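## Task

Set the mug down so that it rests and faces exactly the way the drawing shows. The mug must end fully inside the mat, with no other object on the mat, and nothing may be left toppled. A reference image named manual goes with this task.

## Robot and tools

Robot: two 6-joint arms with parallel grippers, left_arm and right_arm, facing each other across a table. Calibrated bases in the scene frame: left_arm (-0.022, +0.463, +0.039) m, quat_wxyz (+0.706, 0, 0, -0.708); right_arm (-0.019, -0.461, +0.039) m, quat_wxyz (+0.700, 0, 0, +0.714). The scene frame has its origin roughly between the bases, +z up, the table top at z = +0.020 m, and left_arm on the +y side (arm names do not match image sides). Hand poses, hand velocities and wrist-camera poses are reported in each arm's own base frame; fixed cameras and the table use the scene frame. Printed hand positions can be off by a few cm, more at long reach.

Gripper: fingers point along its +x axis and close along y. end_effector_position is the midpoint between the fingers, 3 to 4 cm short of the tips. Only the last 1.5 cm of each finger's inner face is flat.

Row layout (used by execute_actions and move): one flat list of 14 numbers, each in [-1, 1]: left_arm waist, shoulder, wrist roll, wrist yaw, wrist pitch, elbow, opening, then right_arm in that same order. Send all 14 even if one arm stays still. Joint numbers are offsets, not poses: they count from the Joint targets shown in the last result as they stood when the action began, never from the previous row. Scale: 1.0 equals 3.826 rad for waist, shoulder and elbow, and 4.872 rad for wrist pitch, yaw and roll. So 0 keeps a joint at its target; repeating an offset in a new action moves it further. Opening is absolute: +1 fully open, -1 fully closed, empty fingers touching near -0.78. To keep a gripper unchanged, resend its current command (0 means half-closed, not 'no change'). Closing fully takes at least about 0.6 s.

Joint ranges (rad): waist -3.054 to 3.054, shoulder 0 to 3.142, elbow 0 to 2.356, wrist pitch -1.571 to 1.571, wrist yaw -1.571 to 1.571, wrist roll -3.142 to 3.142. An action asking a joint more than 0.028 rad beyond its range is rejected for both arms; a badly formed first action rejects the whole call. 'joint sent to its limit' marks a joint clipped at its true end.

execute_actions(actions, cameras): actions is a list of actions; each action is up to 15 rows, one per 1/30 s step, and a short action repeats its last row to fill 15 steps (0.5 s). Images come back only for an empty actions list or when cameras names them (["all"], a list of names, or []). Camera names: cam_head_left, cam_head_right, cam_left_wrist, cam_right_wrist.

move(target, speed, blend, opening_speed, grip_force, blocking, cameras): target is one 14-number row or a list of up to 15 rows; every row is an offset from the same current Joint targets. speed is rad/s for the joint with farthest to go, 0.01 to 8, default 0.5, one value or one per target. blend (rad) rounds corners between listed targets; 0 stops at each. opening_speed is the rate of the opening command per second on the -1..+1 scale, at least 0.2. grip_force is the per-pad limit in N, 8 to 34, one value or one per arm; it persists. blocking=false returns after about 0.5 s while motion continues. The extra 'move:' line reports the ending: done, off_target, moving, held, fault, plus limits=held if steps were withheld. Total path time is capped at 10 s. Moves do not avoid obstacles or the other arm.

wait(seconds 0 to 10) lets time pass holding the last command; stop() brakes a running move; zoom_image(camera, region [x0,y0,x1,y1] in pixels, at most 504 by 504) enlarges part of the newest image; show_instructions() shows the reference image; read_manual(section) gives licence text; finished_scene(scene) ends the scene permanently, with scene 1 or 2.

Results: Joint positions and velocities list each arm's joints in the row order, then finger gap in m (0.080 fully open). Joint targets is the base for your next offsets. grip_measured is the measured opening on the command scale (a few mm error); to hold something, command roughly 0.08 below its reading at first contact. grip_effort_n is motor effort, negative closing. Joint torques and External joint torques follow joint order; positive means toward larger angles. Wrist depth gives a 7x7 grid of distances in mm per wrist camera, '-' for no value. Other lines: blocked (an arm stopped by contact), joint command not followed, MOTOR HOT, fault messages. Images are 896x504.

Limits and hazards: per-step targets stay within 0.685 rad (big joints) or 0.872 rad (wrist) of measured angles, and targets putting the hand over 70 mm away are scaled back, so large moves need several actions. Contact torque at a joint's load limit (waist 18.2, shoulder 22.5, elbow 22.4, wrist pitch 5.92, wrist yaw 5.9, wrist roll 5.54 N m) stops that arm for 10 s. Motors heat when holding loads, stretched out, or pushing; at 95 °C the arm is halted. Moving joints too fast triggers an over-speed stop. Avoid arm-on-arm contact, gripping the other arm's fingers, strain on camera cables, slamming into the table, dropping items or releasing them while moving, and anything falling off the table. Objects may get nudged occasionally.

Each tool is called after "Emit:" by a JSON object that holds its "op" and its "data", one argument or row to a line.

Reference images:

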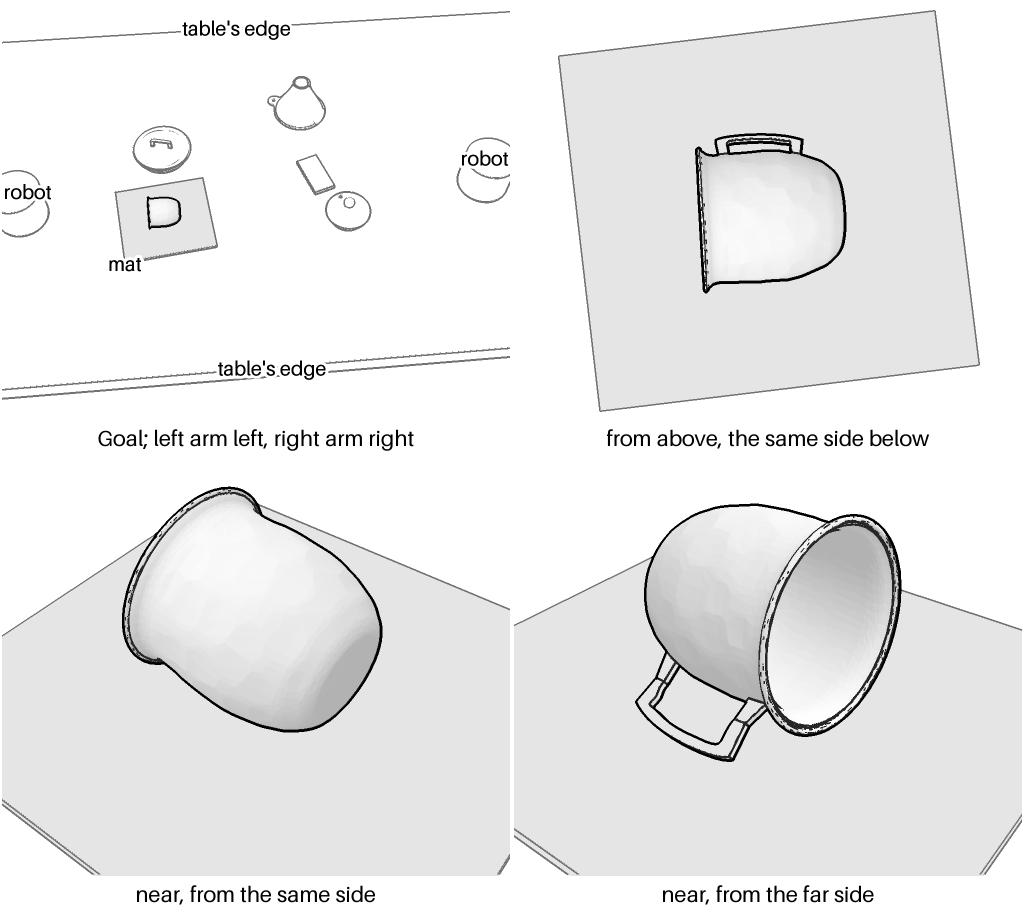

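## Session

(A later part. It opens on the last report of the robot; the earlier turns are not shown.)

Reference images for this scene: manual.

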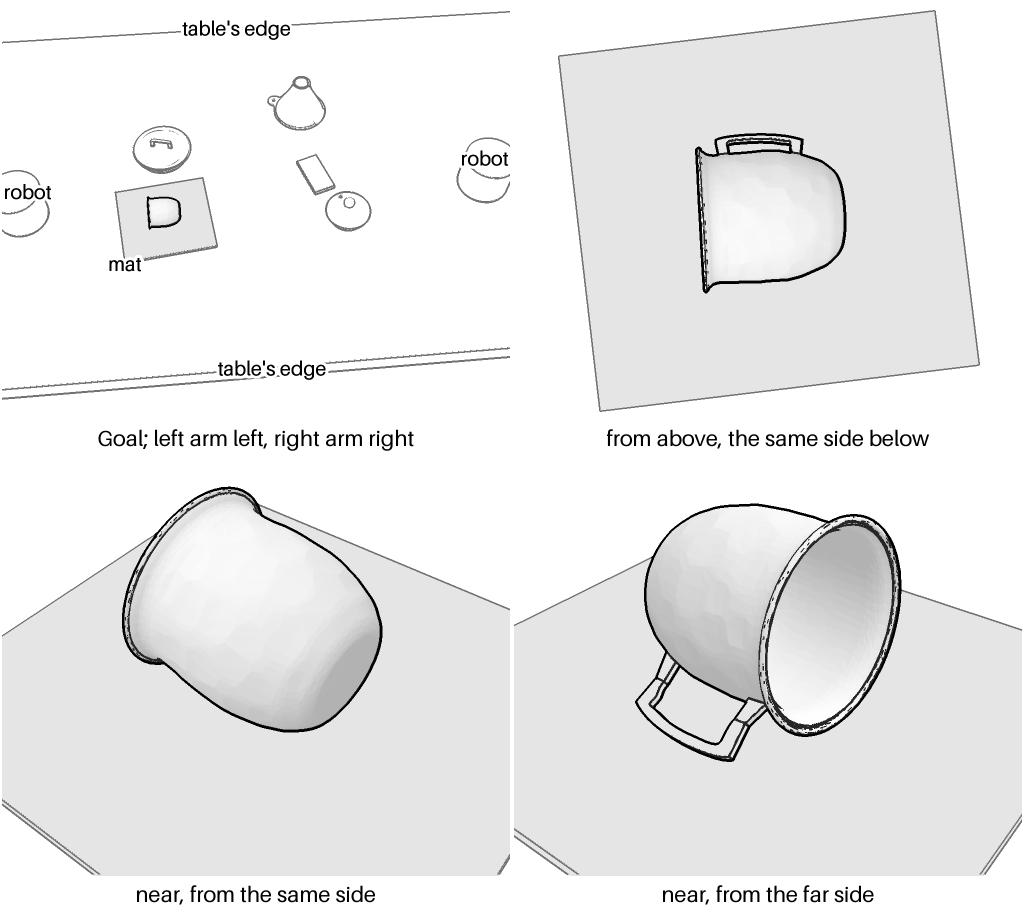

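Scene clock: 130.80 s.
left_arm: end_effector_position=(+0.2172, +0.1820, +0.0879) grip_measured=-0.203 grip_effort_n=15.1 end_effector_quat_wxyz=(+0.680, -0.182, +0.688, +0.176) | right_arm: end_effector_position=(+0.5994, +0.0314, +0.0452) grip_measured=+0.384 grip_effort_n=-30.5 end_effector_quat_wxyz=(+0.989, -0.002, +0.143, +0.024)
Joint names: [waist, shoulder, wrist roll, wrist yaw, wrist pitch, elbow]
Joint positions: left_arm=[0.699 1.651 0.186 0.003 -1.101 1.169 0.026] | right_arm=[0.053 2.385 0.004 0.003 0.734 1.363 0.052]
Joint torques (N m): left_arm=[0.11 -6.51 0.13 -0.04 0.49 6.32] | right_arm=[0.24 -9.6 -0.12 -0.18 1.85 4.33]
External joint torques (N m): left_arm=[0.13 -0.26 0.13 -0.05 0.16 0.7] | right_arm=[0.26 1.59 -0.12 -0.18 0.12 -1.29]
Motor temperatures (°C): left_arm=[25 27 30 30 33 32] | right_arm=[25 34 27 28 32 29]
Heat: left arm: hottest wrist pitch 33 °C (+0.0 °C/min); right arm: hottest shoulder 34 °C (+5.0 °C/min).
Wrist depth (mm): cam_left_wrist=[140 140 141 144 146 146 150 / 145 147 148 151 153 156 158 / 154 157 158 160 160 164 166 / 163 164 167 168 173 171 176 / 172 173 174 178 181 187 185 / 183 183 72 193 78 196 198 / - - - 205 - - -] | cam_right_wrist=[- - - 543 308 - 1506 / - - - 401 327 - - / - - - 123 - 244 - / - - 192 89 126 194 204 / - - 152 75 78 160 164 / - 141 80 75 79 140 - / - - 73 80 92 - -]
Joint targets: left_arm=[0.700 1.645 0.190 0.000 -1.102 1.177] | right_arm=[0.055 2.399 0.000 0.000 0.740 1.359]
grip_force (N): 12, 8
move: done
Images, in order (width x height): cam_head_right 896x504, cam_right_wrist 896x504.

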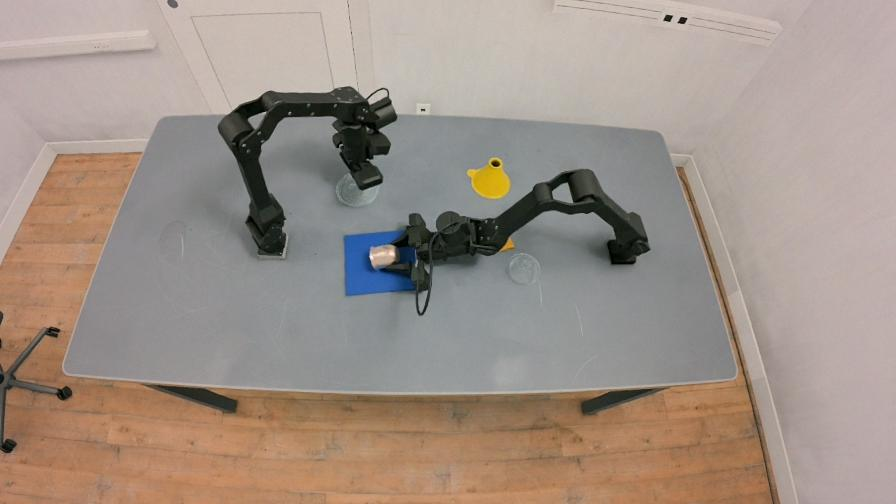

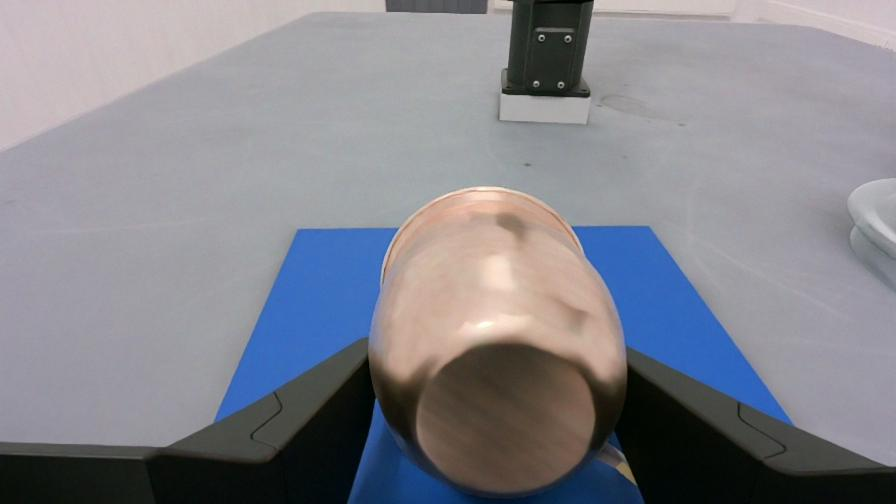

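Emit:
{"op": "move", "data": {
  "target": [0,0,0,0,0,0,-0.2,0,0.0094,0,0,0.0072,0.0003,0.36],
  "speed": 0.04,
  "cameras": ["cam_right_wrist","cam_head_right"]
}}

Emit:
{"op": "zoom_image", "data": {
  "camera": "cam_head_right",
  "region": [330, 170, 450, 310]
}}

Scene clock: 139.13 s.
left_arm: end_effector_position=(+0.2172, +0.1820, +0.0879) grip_measured=-0.203 grip_effort_n=15.1 end_effector_quat_wxyz=(+0.680, -0.182, +0.688, +0.176) | right_arm: end_effector_position=(+0.6002, +0.0314, +0.0379) grip_measured=+0.384 grip_effort_n=-30.5 end_effector_quat_wxyz=(+0.990, -0.002, +0.136, +0.025)
Joint names: [waist, shoulder, wrist roll, wrist yaw, wrist pitch, elbow]
Joint positions: left_arm=[0.699 1.651 0.186 0.003 -1.101 1.169 0.026] | right_arm=[0.053 2.412 0.004 0.003 0.775 1.363 0.052]
Joint torques (N m): left_arm=[0.12 -6.54 0.12 -0.03 0.49 6.3] | right_arm=[0.21 -8.6 -0.17 -0.14 1.45 4.31]
External joint torques (N m): left_arm=[0.12 -0.24 0.12 -0.04 0.16 0.65] | right_arm=[0.25 2.6 -0.17 -0.15 -0.28 -1.2]
Heat: left arm: hottest elbow 33 °C (-1.0 °C/min); right arm: hottest shoulder 36 °C (+7.1 °C/min).
Wrist depth (mm): cam_left_wrist=[140 140 141 144 146 148 150 / 146 146 150 150 151 155 158 / 154 157 158 161 163 164 166 / 163 164 167 169 172 174 176 / 172 174 174 178 180 186 184 / 184 184 78 191 78 196 198 / - - - 206 - - -] | cam_right_wrist=[1285 1169 - - 308 1917 607 / 1152 - - - 329 337 457 / - - 237 115 238 - - / - - 187 89 122 182 - / - 155 152 76 79 154 159 / - - 80 73 75 134 130 / - - 73 80 92 - -]
Joint targets: left_arm=[0.700 1.645 0.190 0.000 -1.102 1.177] | right_arm=[0.055 2.435 0.000 0.000 0.775 1.360]
grip_force (N): 12, 8
move: done
Images, in order (width x height): cam_head_right 896x504, cam_right_wrist 896x504.

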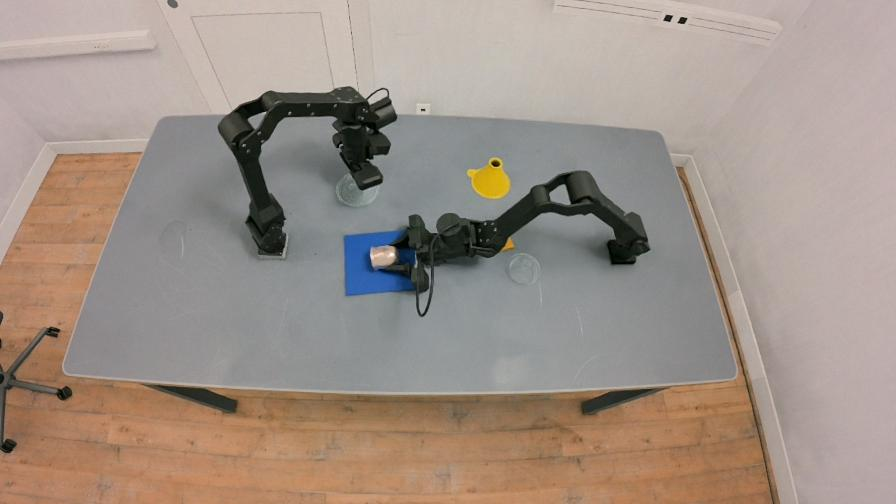

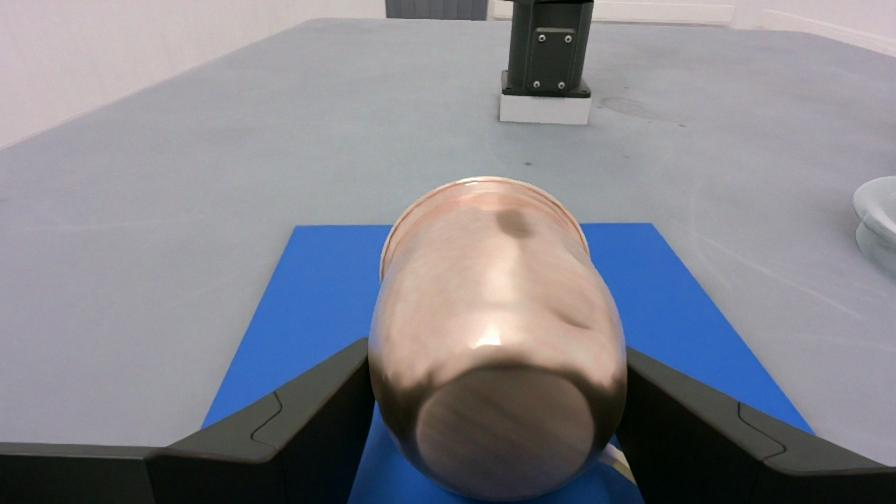

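Scaled by 3.600 from the camera's 896x504 image, which has a finer 1280x720 frame.

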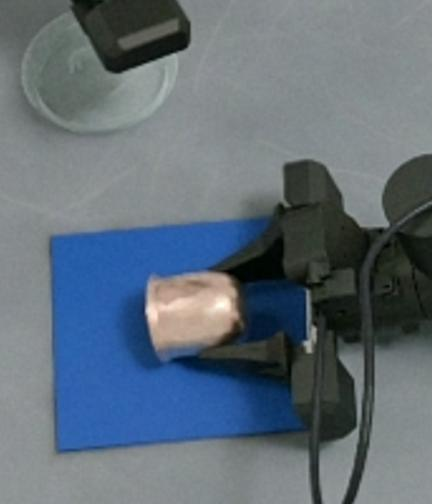

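Emit:
{"op": "move", "data": {
  "target": [0,0,0,0,0,0,-0.2,0,0.0052,0,0,0.004,0.0002,0.376],
  "speed": 0.04,
  "cameras": ["cam_right_wrist","cam_head_right"]
}}

Emit:
{"op": "zoom_image", "data": {
  "camera": "cam_head_right",
  "region": [330, 170, 450, 310]
}}

Scene clock: 144.23 s.
left_arm: end_effector_position=(+0.2172, +0.1820, +0.0879) grip_measured=-0.203 grip_effort_n=15.1 end_effector_quat_wxyz=(+0.680, -0.182, +0.688, +0.176) | right_arm: end_effector_position=(+0.6002, +0.0314, +0.0316) grip_measured=+0.384 grip_effort_n=-30.5 end_effector_quat_wxyz=(+0.991, -0.002, +0.135, +0.025)
Joint names: [waist, shoulder, wrist roll, wrist yaw, wrist pitch, elbow]
Joint positions: left_arm=[0.699 1.651 0.186 0.003 -1.101 1.169 0.026] | right_arm=[0.053 2.431 0.003 0.003 0.796 1.363 0.052]
Joint torques (N m): left_arm=[0.14 -6.52 0.11 -0.03 0.49 6.3] | right_arm=[0.24 -8.42 -0.09 -0.19 1.39 4.32]
External joint torques (N m): left_arm=[0.14 -0.25 0.11 -0.04 0.14 0.61] | right_arm=[0.26 2.64 -0.1 -0.19 -0.31 -1.02]
Heat: left arm: hottest elbow 33 °C (+0.0 °C/min); right arm: hottest shoulder 36 °C (+7.1 °C/min).
Wrist depth (mm): cam_left_wrist=[140 140 144 144 146 148 149 / 146 147 150 152 153 155 158 / 154 157 156 160 161 165 166 / 162 164 168 169 173 174 176 / 173 175 176 179 180 185 185 / 184 184 78 191 73 196 198 / - - - 207 - - -] | cam_right_wrist=[- 1341 620 - 304 1932 - / 305 - - - 332 - - / 234 - - 105 112 - - / 182 184 177 90 97 181 189 / - - 144 76 80 146 - / - - 80 72 71 126 123 / - - 80 83 87 - -]
Joint targets: left_arm=[0.700 1.645 0.190 0.000 -1.102 1.177] | right_arm=[0.055 2.455 0.000 0.000 0.795 1.361]
grip_force (N): 12, 8
move: done
Images, in order (width x height): cam_head_right 896x504, cam_right_wrist 896x504.

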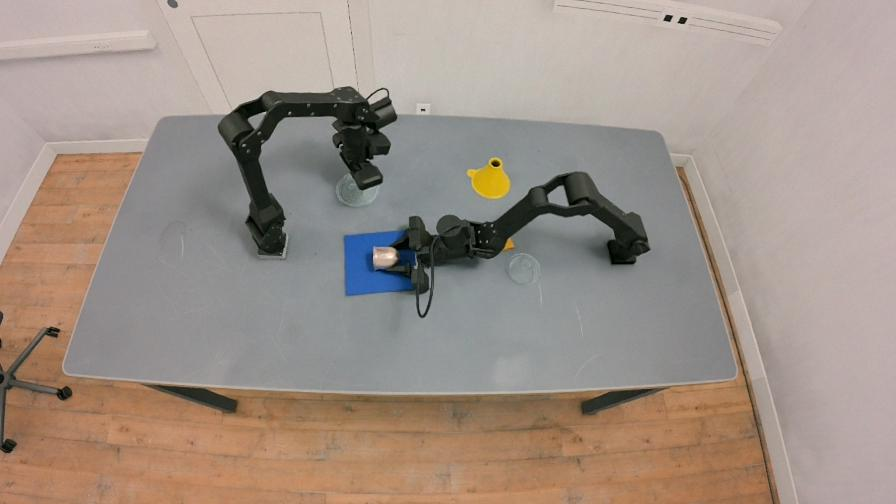

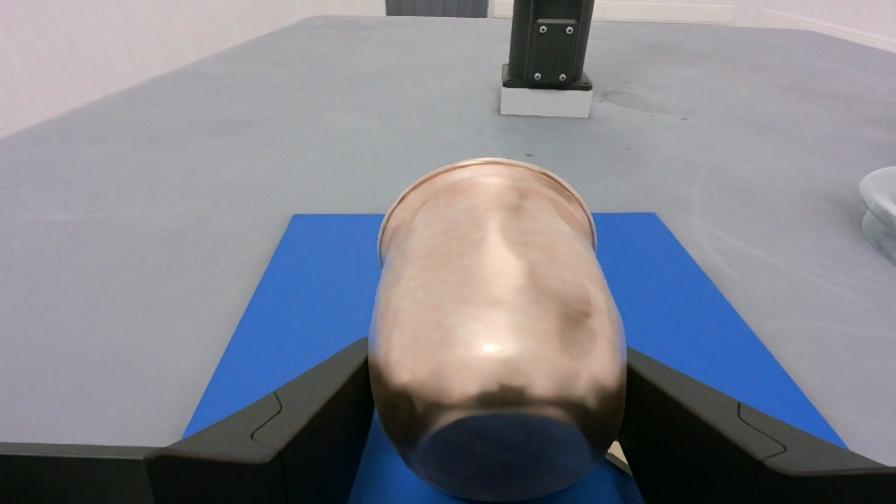

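Scaled by 3.600 from the camera's 896x504 image, which has a finer 1280x720 frame.

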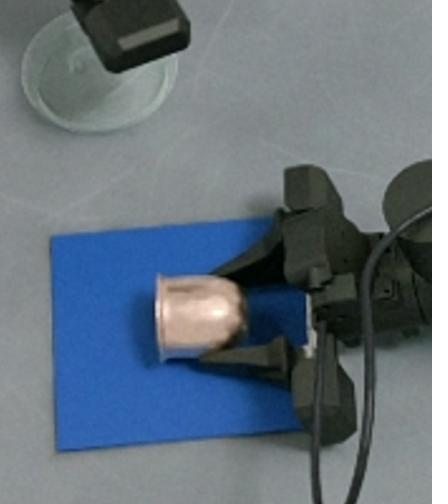

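Emit:
{"op": "move", "data": {
  "target": [
    [0,0,0,0,0,0,-0.2,0,-0.002,0,0,0,0,0.7],
    [0,-0.03,0,0,0,0,-0.2,0,-0.0868,0,0,0.0195,-0.1119,0.7],
    [0,-0.06,0,0,0,0,-0.2,0,-0.1409,0,0,-0.0355,-0.0959,0.7]
  ],
  "speed": [0.05,0.3,0.5],
  "opening_speed": 0.3,
  "blend": [0,0.05,0],
  "cameras": ["cam_right_wrist","cam_head_right","cam_head_left"]
}}

Emit:
{"op": "zoom_image", "data": {
  "camera": "cam_head_right",
  "region": [330, 170, 450, 310]
}}

Scene clock: 157.93 s.
left_arm: end_effector_position=(+0.2147, +0.1799, +0.1485) grip_measured=-0.203 grip_effort_n=15.1 end_effector_quat_wxyz=(+0.750, -0.146, +0.610, +0.210) | right_arm: end_effector_position=(+0.5115, +0.0267, +0.1194) grip_measured=+0.697 grip_effort_n=17.9 end_effector_quat_wxyz=(+0.987, -0.003, +0.159, +0.024)
Joint names: [waist, shoulder, wrist roll, wrist yaw, wrist pitch, elbow]
Joint positions: left_arm=[0.699 1.422 0.186 0.003 -1.101 1.169 0.026] | right_arm=[0.053 1.928 0.003 0.003 0.622 0.986 0.066]
Joint torques (N m): left_arm=[0.13 -5.44 0.12 -0.03 0.85 6.75] | right_arm=[0.21 -9.87 -0.09 -0.17 1.43 5.58]
External joint torques (N m): left_arm=[0.14 -0.44 0.12 -0.04 0.12 0.56] | right_arm=[0.23 -1.24 -0.1 -0.17 -0.31 -0.34]
Heat: left arm: hottest elbow 34 °C (+2.0 °C/min); right arm: hottest shoulder 38 °C (+9.0 °C/min).
Wrist depth (mm): cam_left_wrist=[- 215 215 215 216 218 218 / - 219 221 222 222 222 223 / 222 223 225 227 227 228 226 / 230 230 230 231 231 231 231 / 234 234 234 235 237 235 235 / 240 239 72 241 78 240 240 / - - - 247 - - -] | cam_right_wrist=[- - 2479 1845 366 1963 1573 / - - - - 403 - - / - - - - - 417 418 / - 344 - 229 315 - 325 / - - 267 203 256 - - / - - 88 212 219 - - / - - 89 196 196 85 -]
Joint targets: left_arm=[0.700 1.415 0.190 0.000 -1.102 1.177] | right_arm=[0.055 1.916 0.000 0.000 0.622 0.994]
grip_force (N): 12, 8
move: done
Images, in order (width x height): cam_head_left 896x504, cam_head_right 896x504, cam_right_wrist 896x504.

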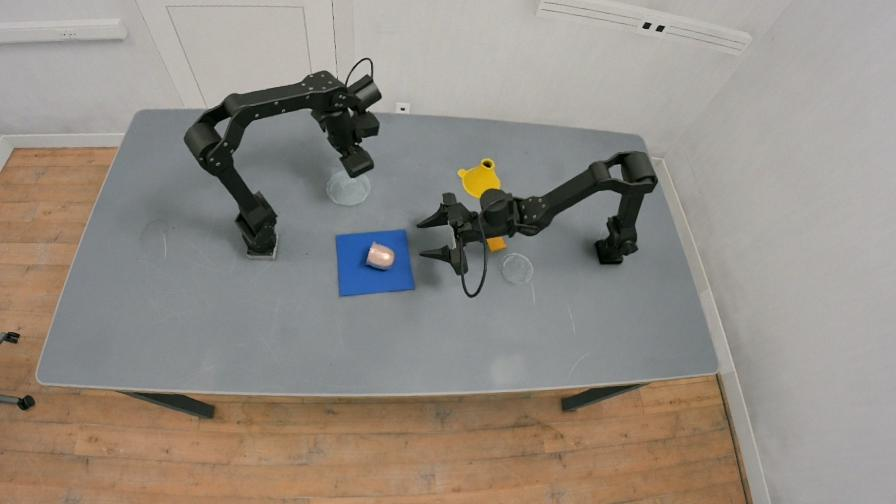

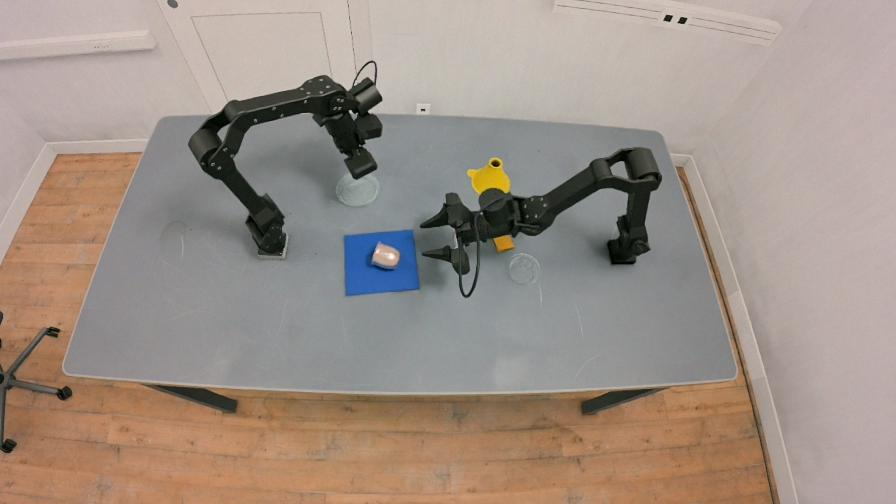

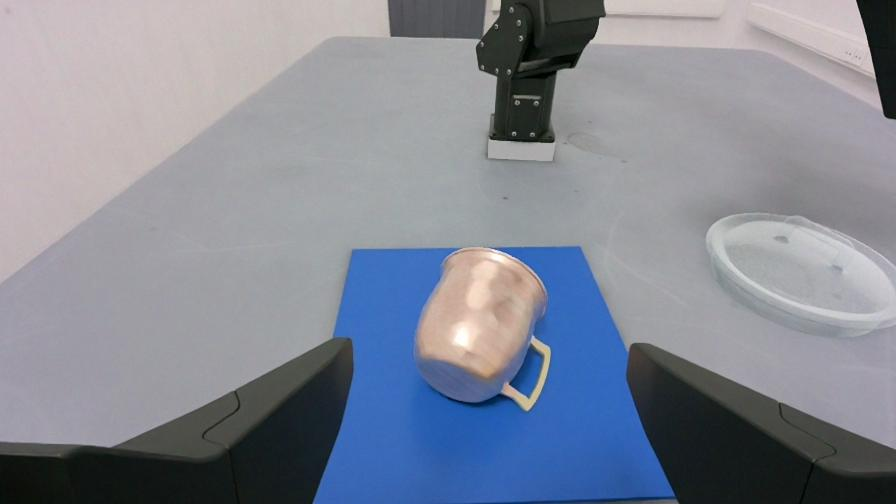

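Scaled by 3.600 from the camera's 896x504 image, which has a finer 1280x720 frame.

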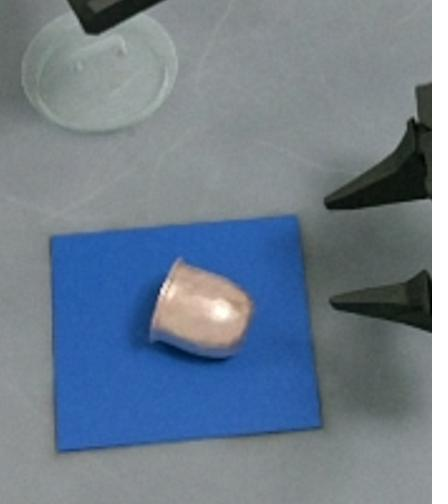

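Emit:
{"op": "move", "data": {
  "target": [-0.2091,0.0745,0.0123,0,0.0018,0.0118,1,0,-0.1307,0,0,0,0,0.7],
  "speed": 0.8,
  "cameras": ["cam_left_wrist"]
}}

Scene clock: 172.33 s.
left_arm: end_effector_position=(+0.2949, -0.0296, +0.0881) grip_measured=+0.997 grip_effort_n=15.6 end_effector_quat_wxyz=(+0.696, +0.121, +0.697, -0.122) | right_arm: end_effector_position=(+0.4427, +0.0231, +0.3553) grip_measured=+0.697 grip_effort_n=17.9 end_effector_quat_wxyz=(+0.995, +0.004, -0.092, +0.025)
Joint names: [waist, shoulder, wrist roll, wrist yaw, wrist pitch, elbow]
Joint positions: left_arm=[-0.099 1.691 0.245 0.002 -1.096 1.214 0.08] | right_arm=[0.053 1.424 0.003 0.003 0.621 0.987 0.066]
Joint torques (N m): left_arm=[-0.02 -5.18 0.16 0.01 0.72 6.35] | right_arm=[0.2 -7 -0.1 -0.16 1.46 6.64]
External joint torques (N m): left_arm=[-0.01 1.4 0.15 -0.01 0.39 0.71] | right_arm=[0.19 -1.23 -0.1 -0.16 -0.14 -0.23]
Heat: left arm: hottest elbow 35 °C (+4.0 °C/min); right arm: hottest shoulder 37 °C (+7.1 °C/min).
Wrist depth (mm): cam_left_wrist=[140 141 140 141 144 147 149 / 146 146 147 148 151 154 160 / 155 152 153 109 158 164 166 / 163 163 162 109 164 171 177 / 172 171 171 114 175 179 188 / - 84 184 188 191 86 196 / - - 199 200 207 86 -] | cam_right_wrist=[- 1410 2231 - 2430 - - / 1215 1435 2012 - 2789 - 1478 / 1305 1636 - 437 2294 - 1563 / - - 2383 318 1995 - - / 1203 - 2252 244 248 - 1487 / 1126 - 87 232 226 - 1285 / - - 75 217 - 85 -]
Joint targets: left_arm=[-0.100 1.700 0.249 0.000 -1.094 1.222] | right_arm=[0.055 1.416 0.000 0.000 0.622 0.994]
grip_force (N): 12, 8
move: done
Images, in order (width x height): cam_left_wrist 896x504.

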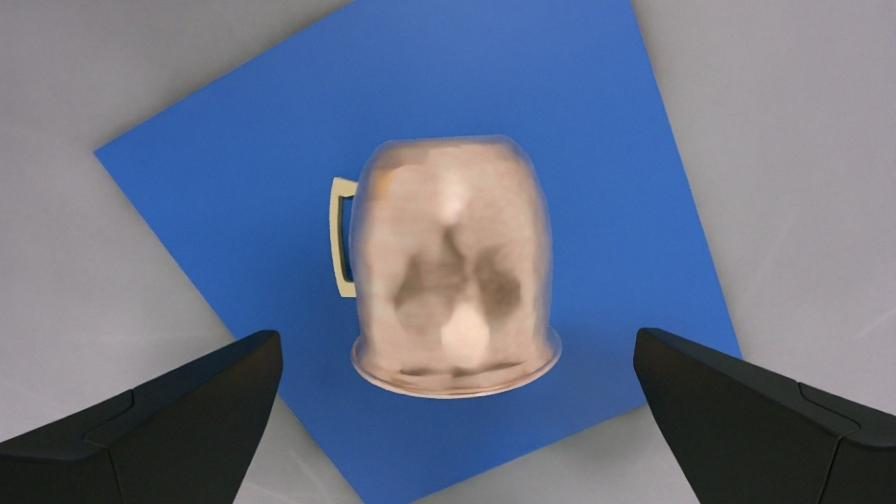

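Emit:
{"op": "move", "data": {
  "target": [
    [-0.0034,0.0303,-0.0027,0,0.032,-0.0102,1,0,0,0,0,0,0,0.7],
    [-0.0034,0.0303,-0.0027,0,0.032,-0.0102,0.3,0,0,0,0,0,0,0.7]
  ],
  "speed": 0.2,
  "opening_speed": 0.4,
  "grip_force": [8,8],
  "cameras": ["cam_left_wrist"]
}}

Scene clock: 188.10 s.
left_arm: end_effector_position=(+0.3174, -0.0358, +0.0492) grip_measured=+0.400 grip_effort_n=-32.3 end_effector_quat_wxyz=(+0.701, +0.123, +0.691, -0.124) | right_arm: end_effector_position=(+0.4427, +0.0231, +0.3553) grip_measured=+0.697 grip_effort_n=17.9 end_effector_quat_wxyz=(+0.995, +0.004, -0.092, +0.025)
Joint names: [waist, shoulder, wrist roll, wrist yaw, wrist pitch, elbow]
Joint positions: left_arm=[-0.111 1.807 0.239 0.002 -0.94 1.19 0.053] | right_arm=[0.053 1.424 0.003 0.003 0.621 0.987 0.066]
Joint torques (N m): left_arm=[-0.09 -5.78 -0.08 0.01 0.76 4.54] | right_arm=[0.18 -7 -0.13 -0.16 1.49 6.72]
External joint torques (N m): left_arm=[-0.08 1.45 -0.08 -0.01 0.39 -0.9] | right_arm=[0.2 -1.3 -0.13 -0.17 -0.09 -0.09]
Heat: left arm: hottest elbow 35 °C (+3.0 °C/min); right arm: hottest shoulder 35 °C (+1.0 °C/min).
Wrist depth (mm): cam_left_wrist=[- 106 108 107 108 109 113 / - 112 111 112 113 116 119 / 116 116 116 118 119 121 125 / 120 121 122 122 125 - 132 / 126 126 126 83 130 135 141 / 136 132 83 - 87 80 149 / - - 84 79 87 71 -] | cam_right_wrist=[- - 2315 2315 - - - / 1152 1543 - - 2504 - 1452 / - 1496 - 2211 2153 - 1563 / - 1452 - 2153 2454 1995 - / - - - 279 2337 2045 1278 / - - 87 230 - 91 1272 / - - 75 222 - 85 -]
Joint targets: left_arm=[-0.113 1.816 0.236 0.000 -0.938 1.183] | right_arm=[0.055 1.416 0.000 0.000 0.622 0.994]
grip_force (N): 8, 8
move: done
Images, in order (width x height): cam_left_wrist 896x504.

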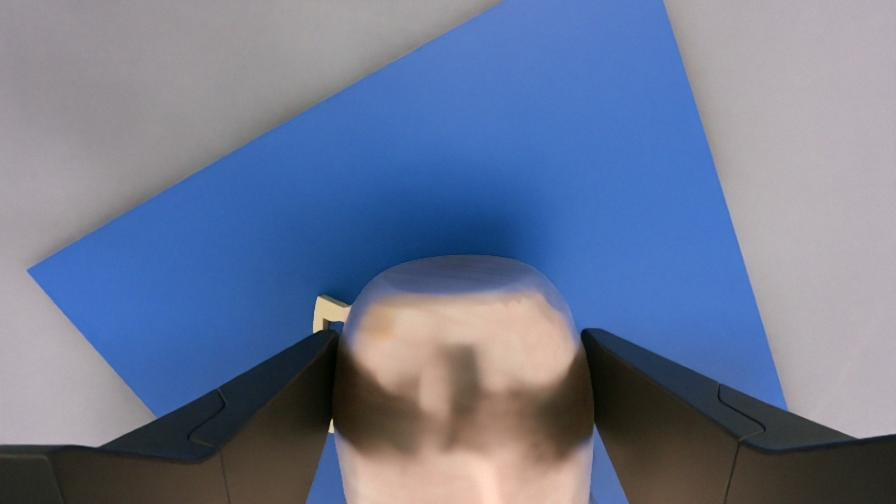

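Emit:
{"op": "move", "data": {
  "target": [
    [0,0,-0.0698,0,0,0,0.32,0,0,0,0,0,0,0.7],
    [0,0,-0.0698,0,0,0,0.75,0,0,0,0,0,0,0.7],
    [0,-0.035,-0.0698,0,-0.028,0.01,0.75,0,0,0,0,0,0,0.7]
  ],
  "speed": [0.25,0.3,0.25],
  "opening_speed": 0.25,
  "cameras": ["cam_left_wrist","cam_head_right"]
}}

Emit:
{"op": "zoom_image", "data": {
  "camera": "cam_head_right",
  "region": [330, 170, 450, 310]
}}

Scene clock: 198.20 s.
left_arm: end_effector_position=(+0.2998, -0.0338, +0.0889) grip_measured=+0.747 grip_effort_n=15.1 end_effector_quat_wxyz=(+0.715, +0.002, +0.699, -0.005) | right_arm: end_effector_position=(+0.4427, +0.0231, +0.3553) grip_measured=+0.697 grip_effort_n=17.9 end_effector_quat_wxyz=(+0.995, +0.004, -0.092, +0.025)
Joint names: [waist, shoulder, wrist roll, wrist yaw, wrist pitch, elbow]
Joint positions: left_arm=[-0.111 1.689 -0.101 0.002 -1.072 1.214 0.069] | right_arm=[0.053 1.424 0.003 0.003 0.621 0.987 0.066]
Joint torques (N m): left_arm=[-0.07 -6.92 -0.08 0 0.53 6.23] | right_arm=[0.27 -7.14 -0.11 -0.18 1.47 6.73]
External joint torques (N m): left_arm=[-0.03 -0.31 -0.08 -0.01 0.14 0.52] | right_arm=[0.31 -1.45 -0.11 -0.18 -0.11 -0.08]
Heat: left arm: hottest elbow 34 °C (+1.0 °C/min); right arm: hottest shoulder 35 °C (-1.0 °C/min).
Wrist depth (mm): cam_left_wrist=[143 142 143 144 144 148 151 / - 148 149 149 151 154 157 / 157 156 156 115 159 164 165 / 165 165 164 112 165 172 174 / 174 173 171 115 173 181 185 / - - 180 119 188 87 192 / - - 195 196 199 88 -] | cam_right_wrist=[1110 1948 - - - - 1658 / 1152 1534 2211 2337 3187 - 1452 / 1327 1583 - 393 2153 - - / - 1543 1902 313 2383 2337 - / 1116 - 2479 238 256 2697 1327 / - - 87 232 229 - 1278 / - - 75 213 - 85 -]
Joint targets: left_arm=[-0.113 1.682 -0.104 0.000 -1.074 1.221] | right_arm=[0.055 1.416 0.000 0.000 0.622 0.994]
grip_force (N): 8, 8
move: done
Images, in order (width x height): cam_head_right 896x504, cam_left_wrist 896x504.

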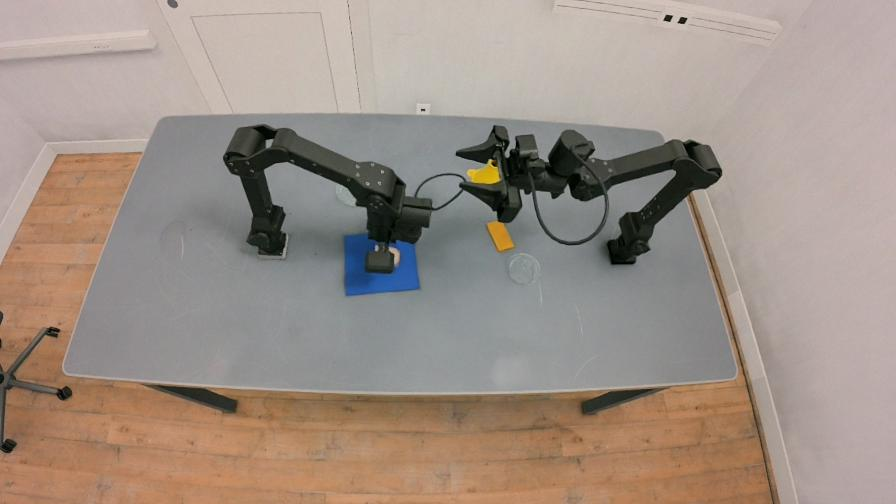

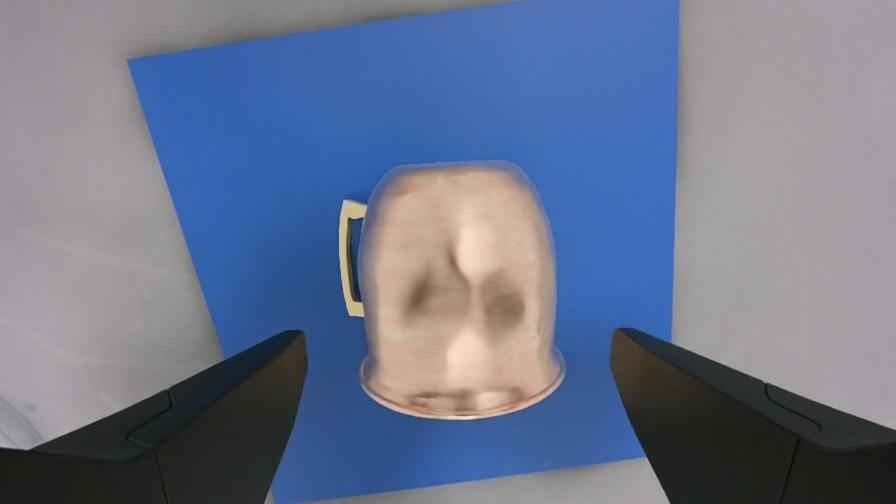

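Scaled by 3.600 from the camera's 896x504 image, which has a finer 1280x720 frame.

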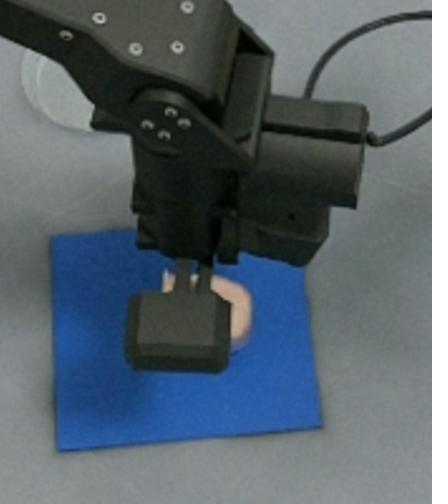

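Emit:
{"op": "move", "data": {
  "target": [0,-0.09,0,0,0,0,0.75,0,0,0,0,0,0,0.7],
  "speed": 0.5,
  "cameras": ["cam_head_right"]
}}

Emit:
{"op": "zoom_image", "data": {
  "camera": "cam_head_right",
  "region": [330, 170, 450, 310]
}}

Scene clock: 206.30 s.
left_arm: end_effector_position=(+0.2882, -0.0325, +0.1861) grip_measured=+0.747 grip_effort_n=15.1 end_effector_quat_wxyz=(+0.825, -0.011, +0.565, -0.018) | right_arm: end_effector_position=(+0.4427, +0.0231, +0.3553) grip_measured=+0.697 grip_effort_n=17.9 end_effector_quat_wxyz=(+0.995, +0.004, -0.092, +0.025)
Joint names: [waist, shoulder, wrist roll, wrist yaw, wrist pitch, elbow]
Joint positions: left_arm=[-0.111 1.342 -0.101 0.002 -1.073 1.216 0.069] | right_arm=[0.053 1.424 0.003 0.003 0.621 0.987 0.066]
Joint torques (N m): left_arm=[-0.09 -4.82 -0.07 0 1.08 6.72] | right_arm=[0.11 -7.07 -0.09 -0.17 1.5 6.73]
External joint torques (N m): left_arm=[-0.07 -0.18 -0.08 0 0.13 0.38] | right_arm=[0.11 -1.28 -0.09 -0.17 -0.11 -0.13]
Heat: left arm: hottest elbow 34 °C (+1.0 °C/min); right arm: hottest wrist pitch 35 °C (+1.0 °C/min).
Wrist depth (mm): cam_left_wrist=[257 262 266 278 277 283 289 / 257 262 265 272 277 284 289 / 257 262 264 269 276 280 287 / 257 262 264 227 275 281 287 / 257 260 264 214 272 280 285 / 255 - 263 267 271 87 287 / - - 262 267 275 88 -] | cam_right_wrist=[- - - - 2080 2191 - / 1239 1461 2252 - 2153 2045 1444 / - 1594 - 307 2294 2252 1470 / - - - 220 2383 - - / - - 2454 277 2383 - 1252 / - - 88 243 228 - 1246 / - - 81 271 261 85 -]
Joint targets: left_arm=[-0.113 1.338 -0.104 0.000 -1.074 1.221] | right_arm=[0.055 1.416 0.000 0.000 0.622 0.994]
grip_force (N): 8, 8
move: done
Images, in order (width x height): cam_head_right 896x504.

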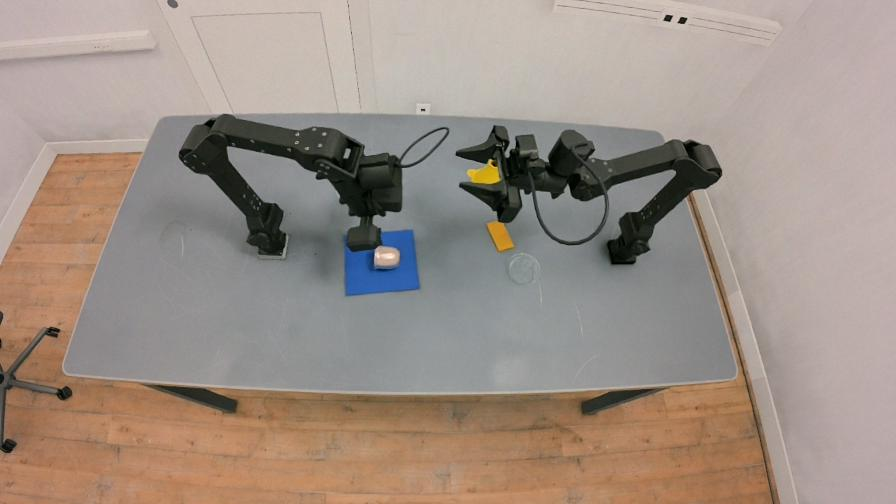

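Scaled by 3.600 from the camera's 896x504 image, which has a finer 1280x720 frame.

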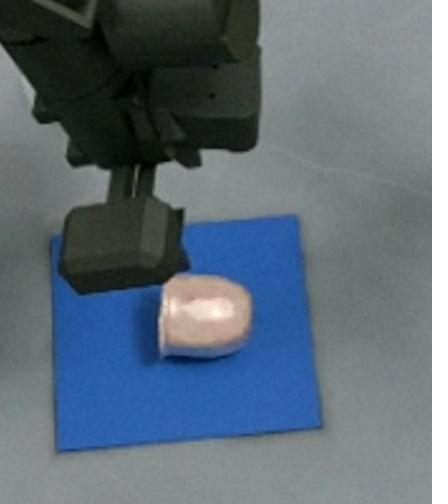

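Emit:
{"op": "finished_scene", "data": {
  "scene": 2
}}

The scene is finished: the task was done.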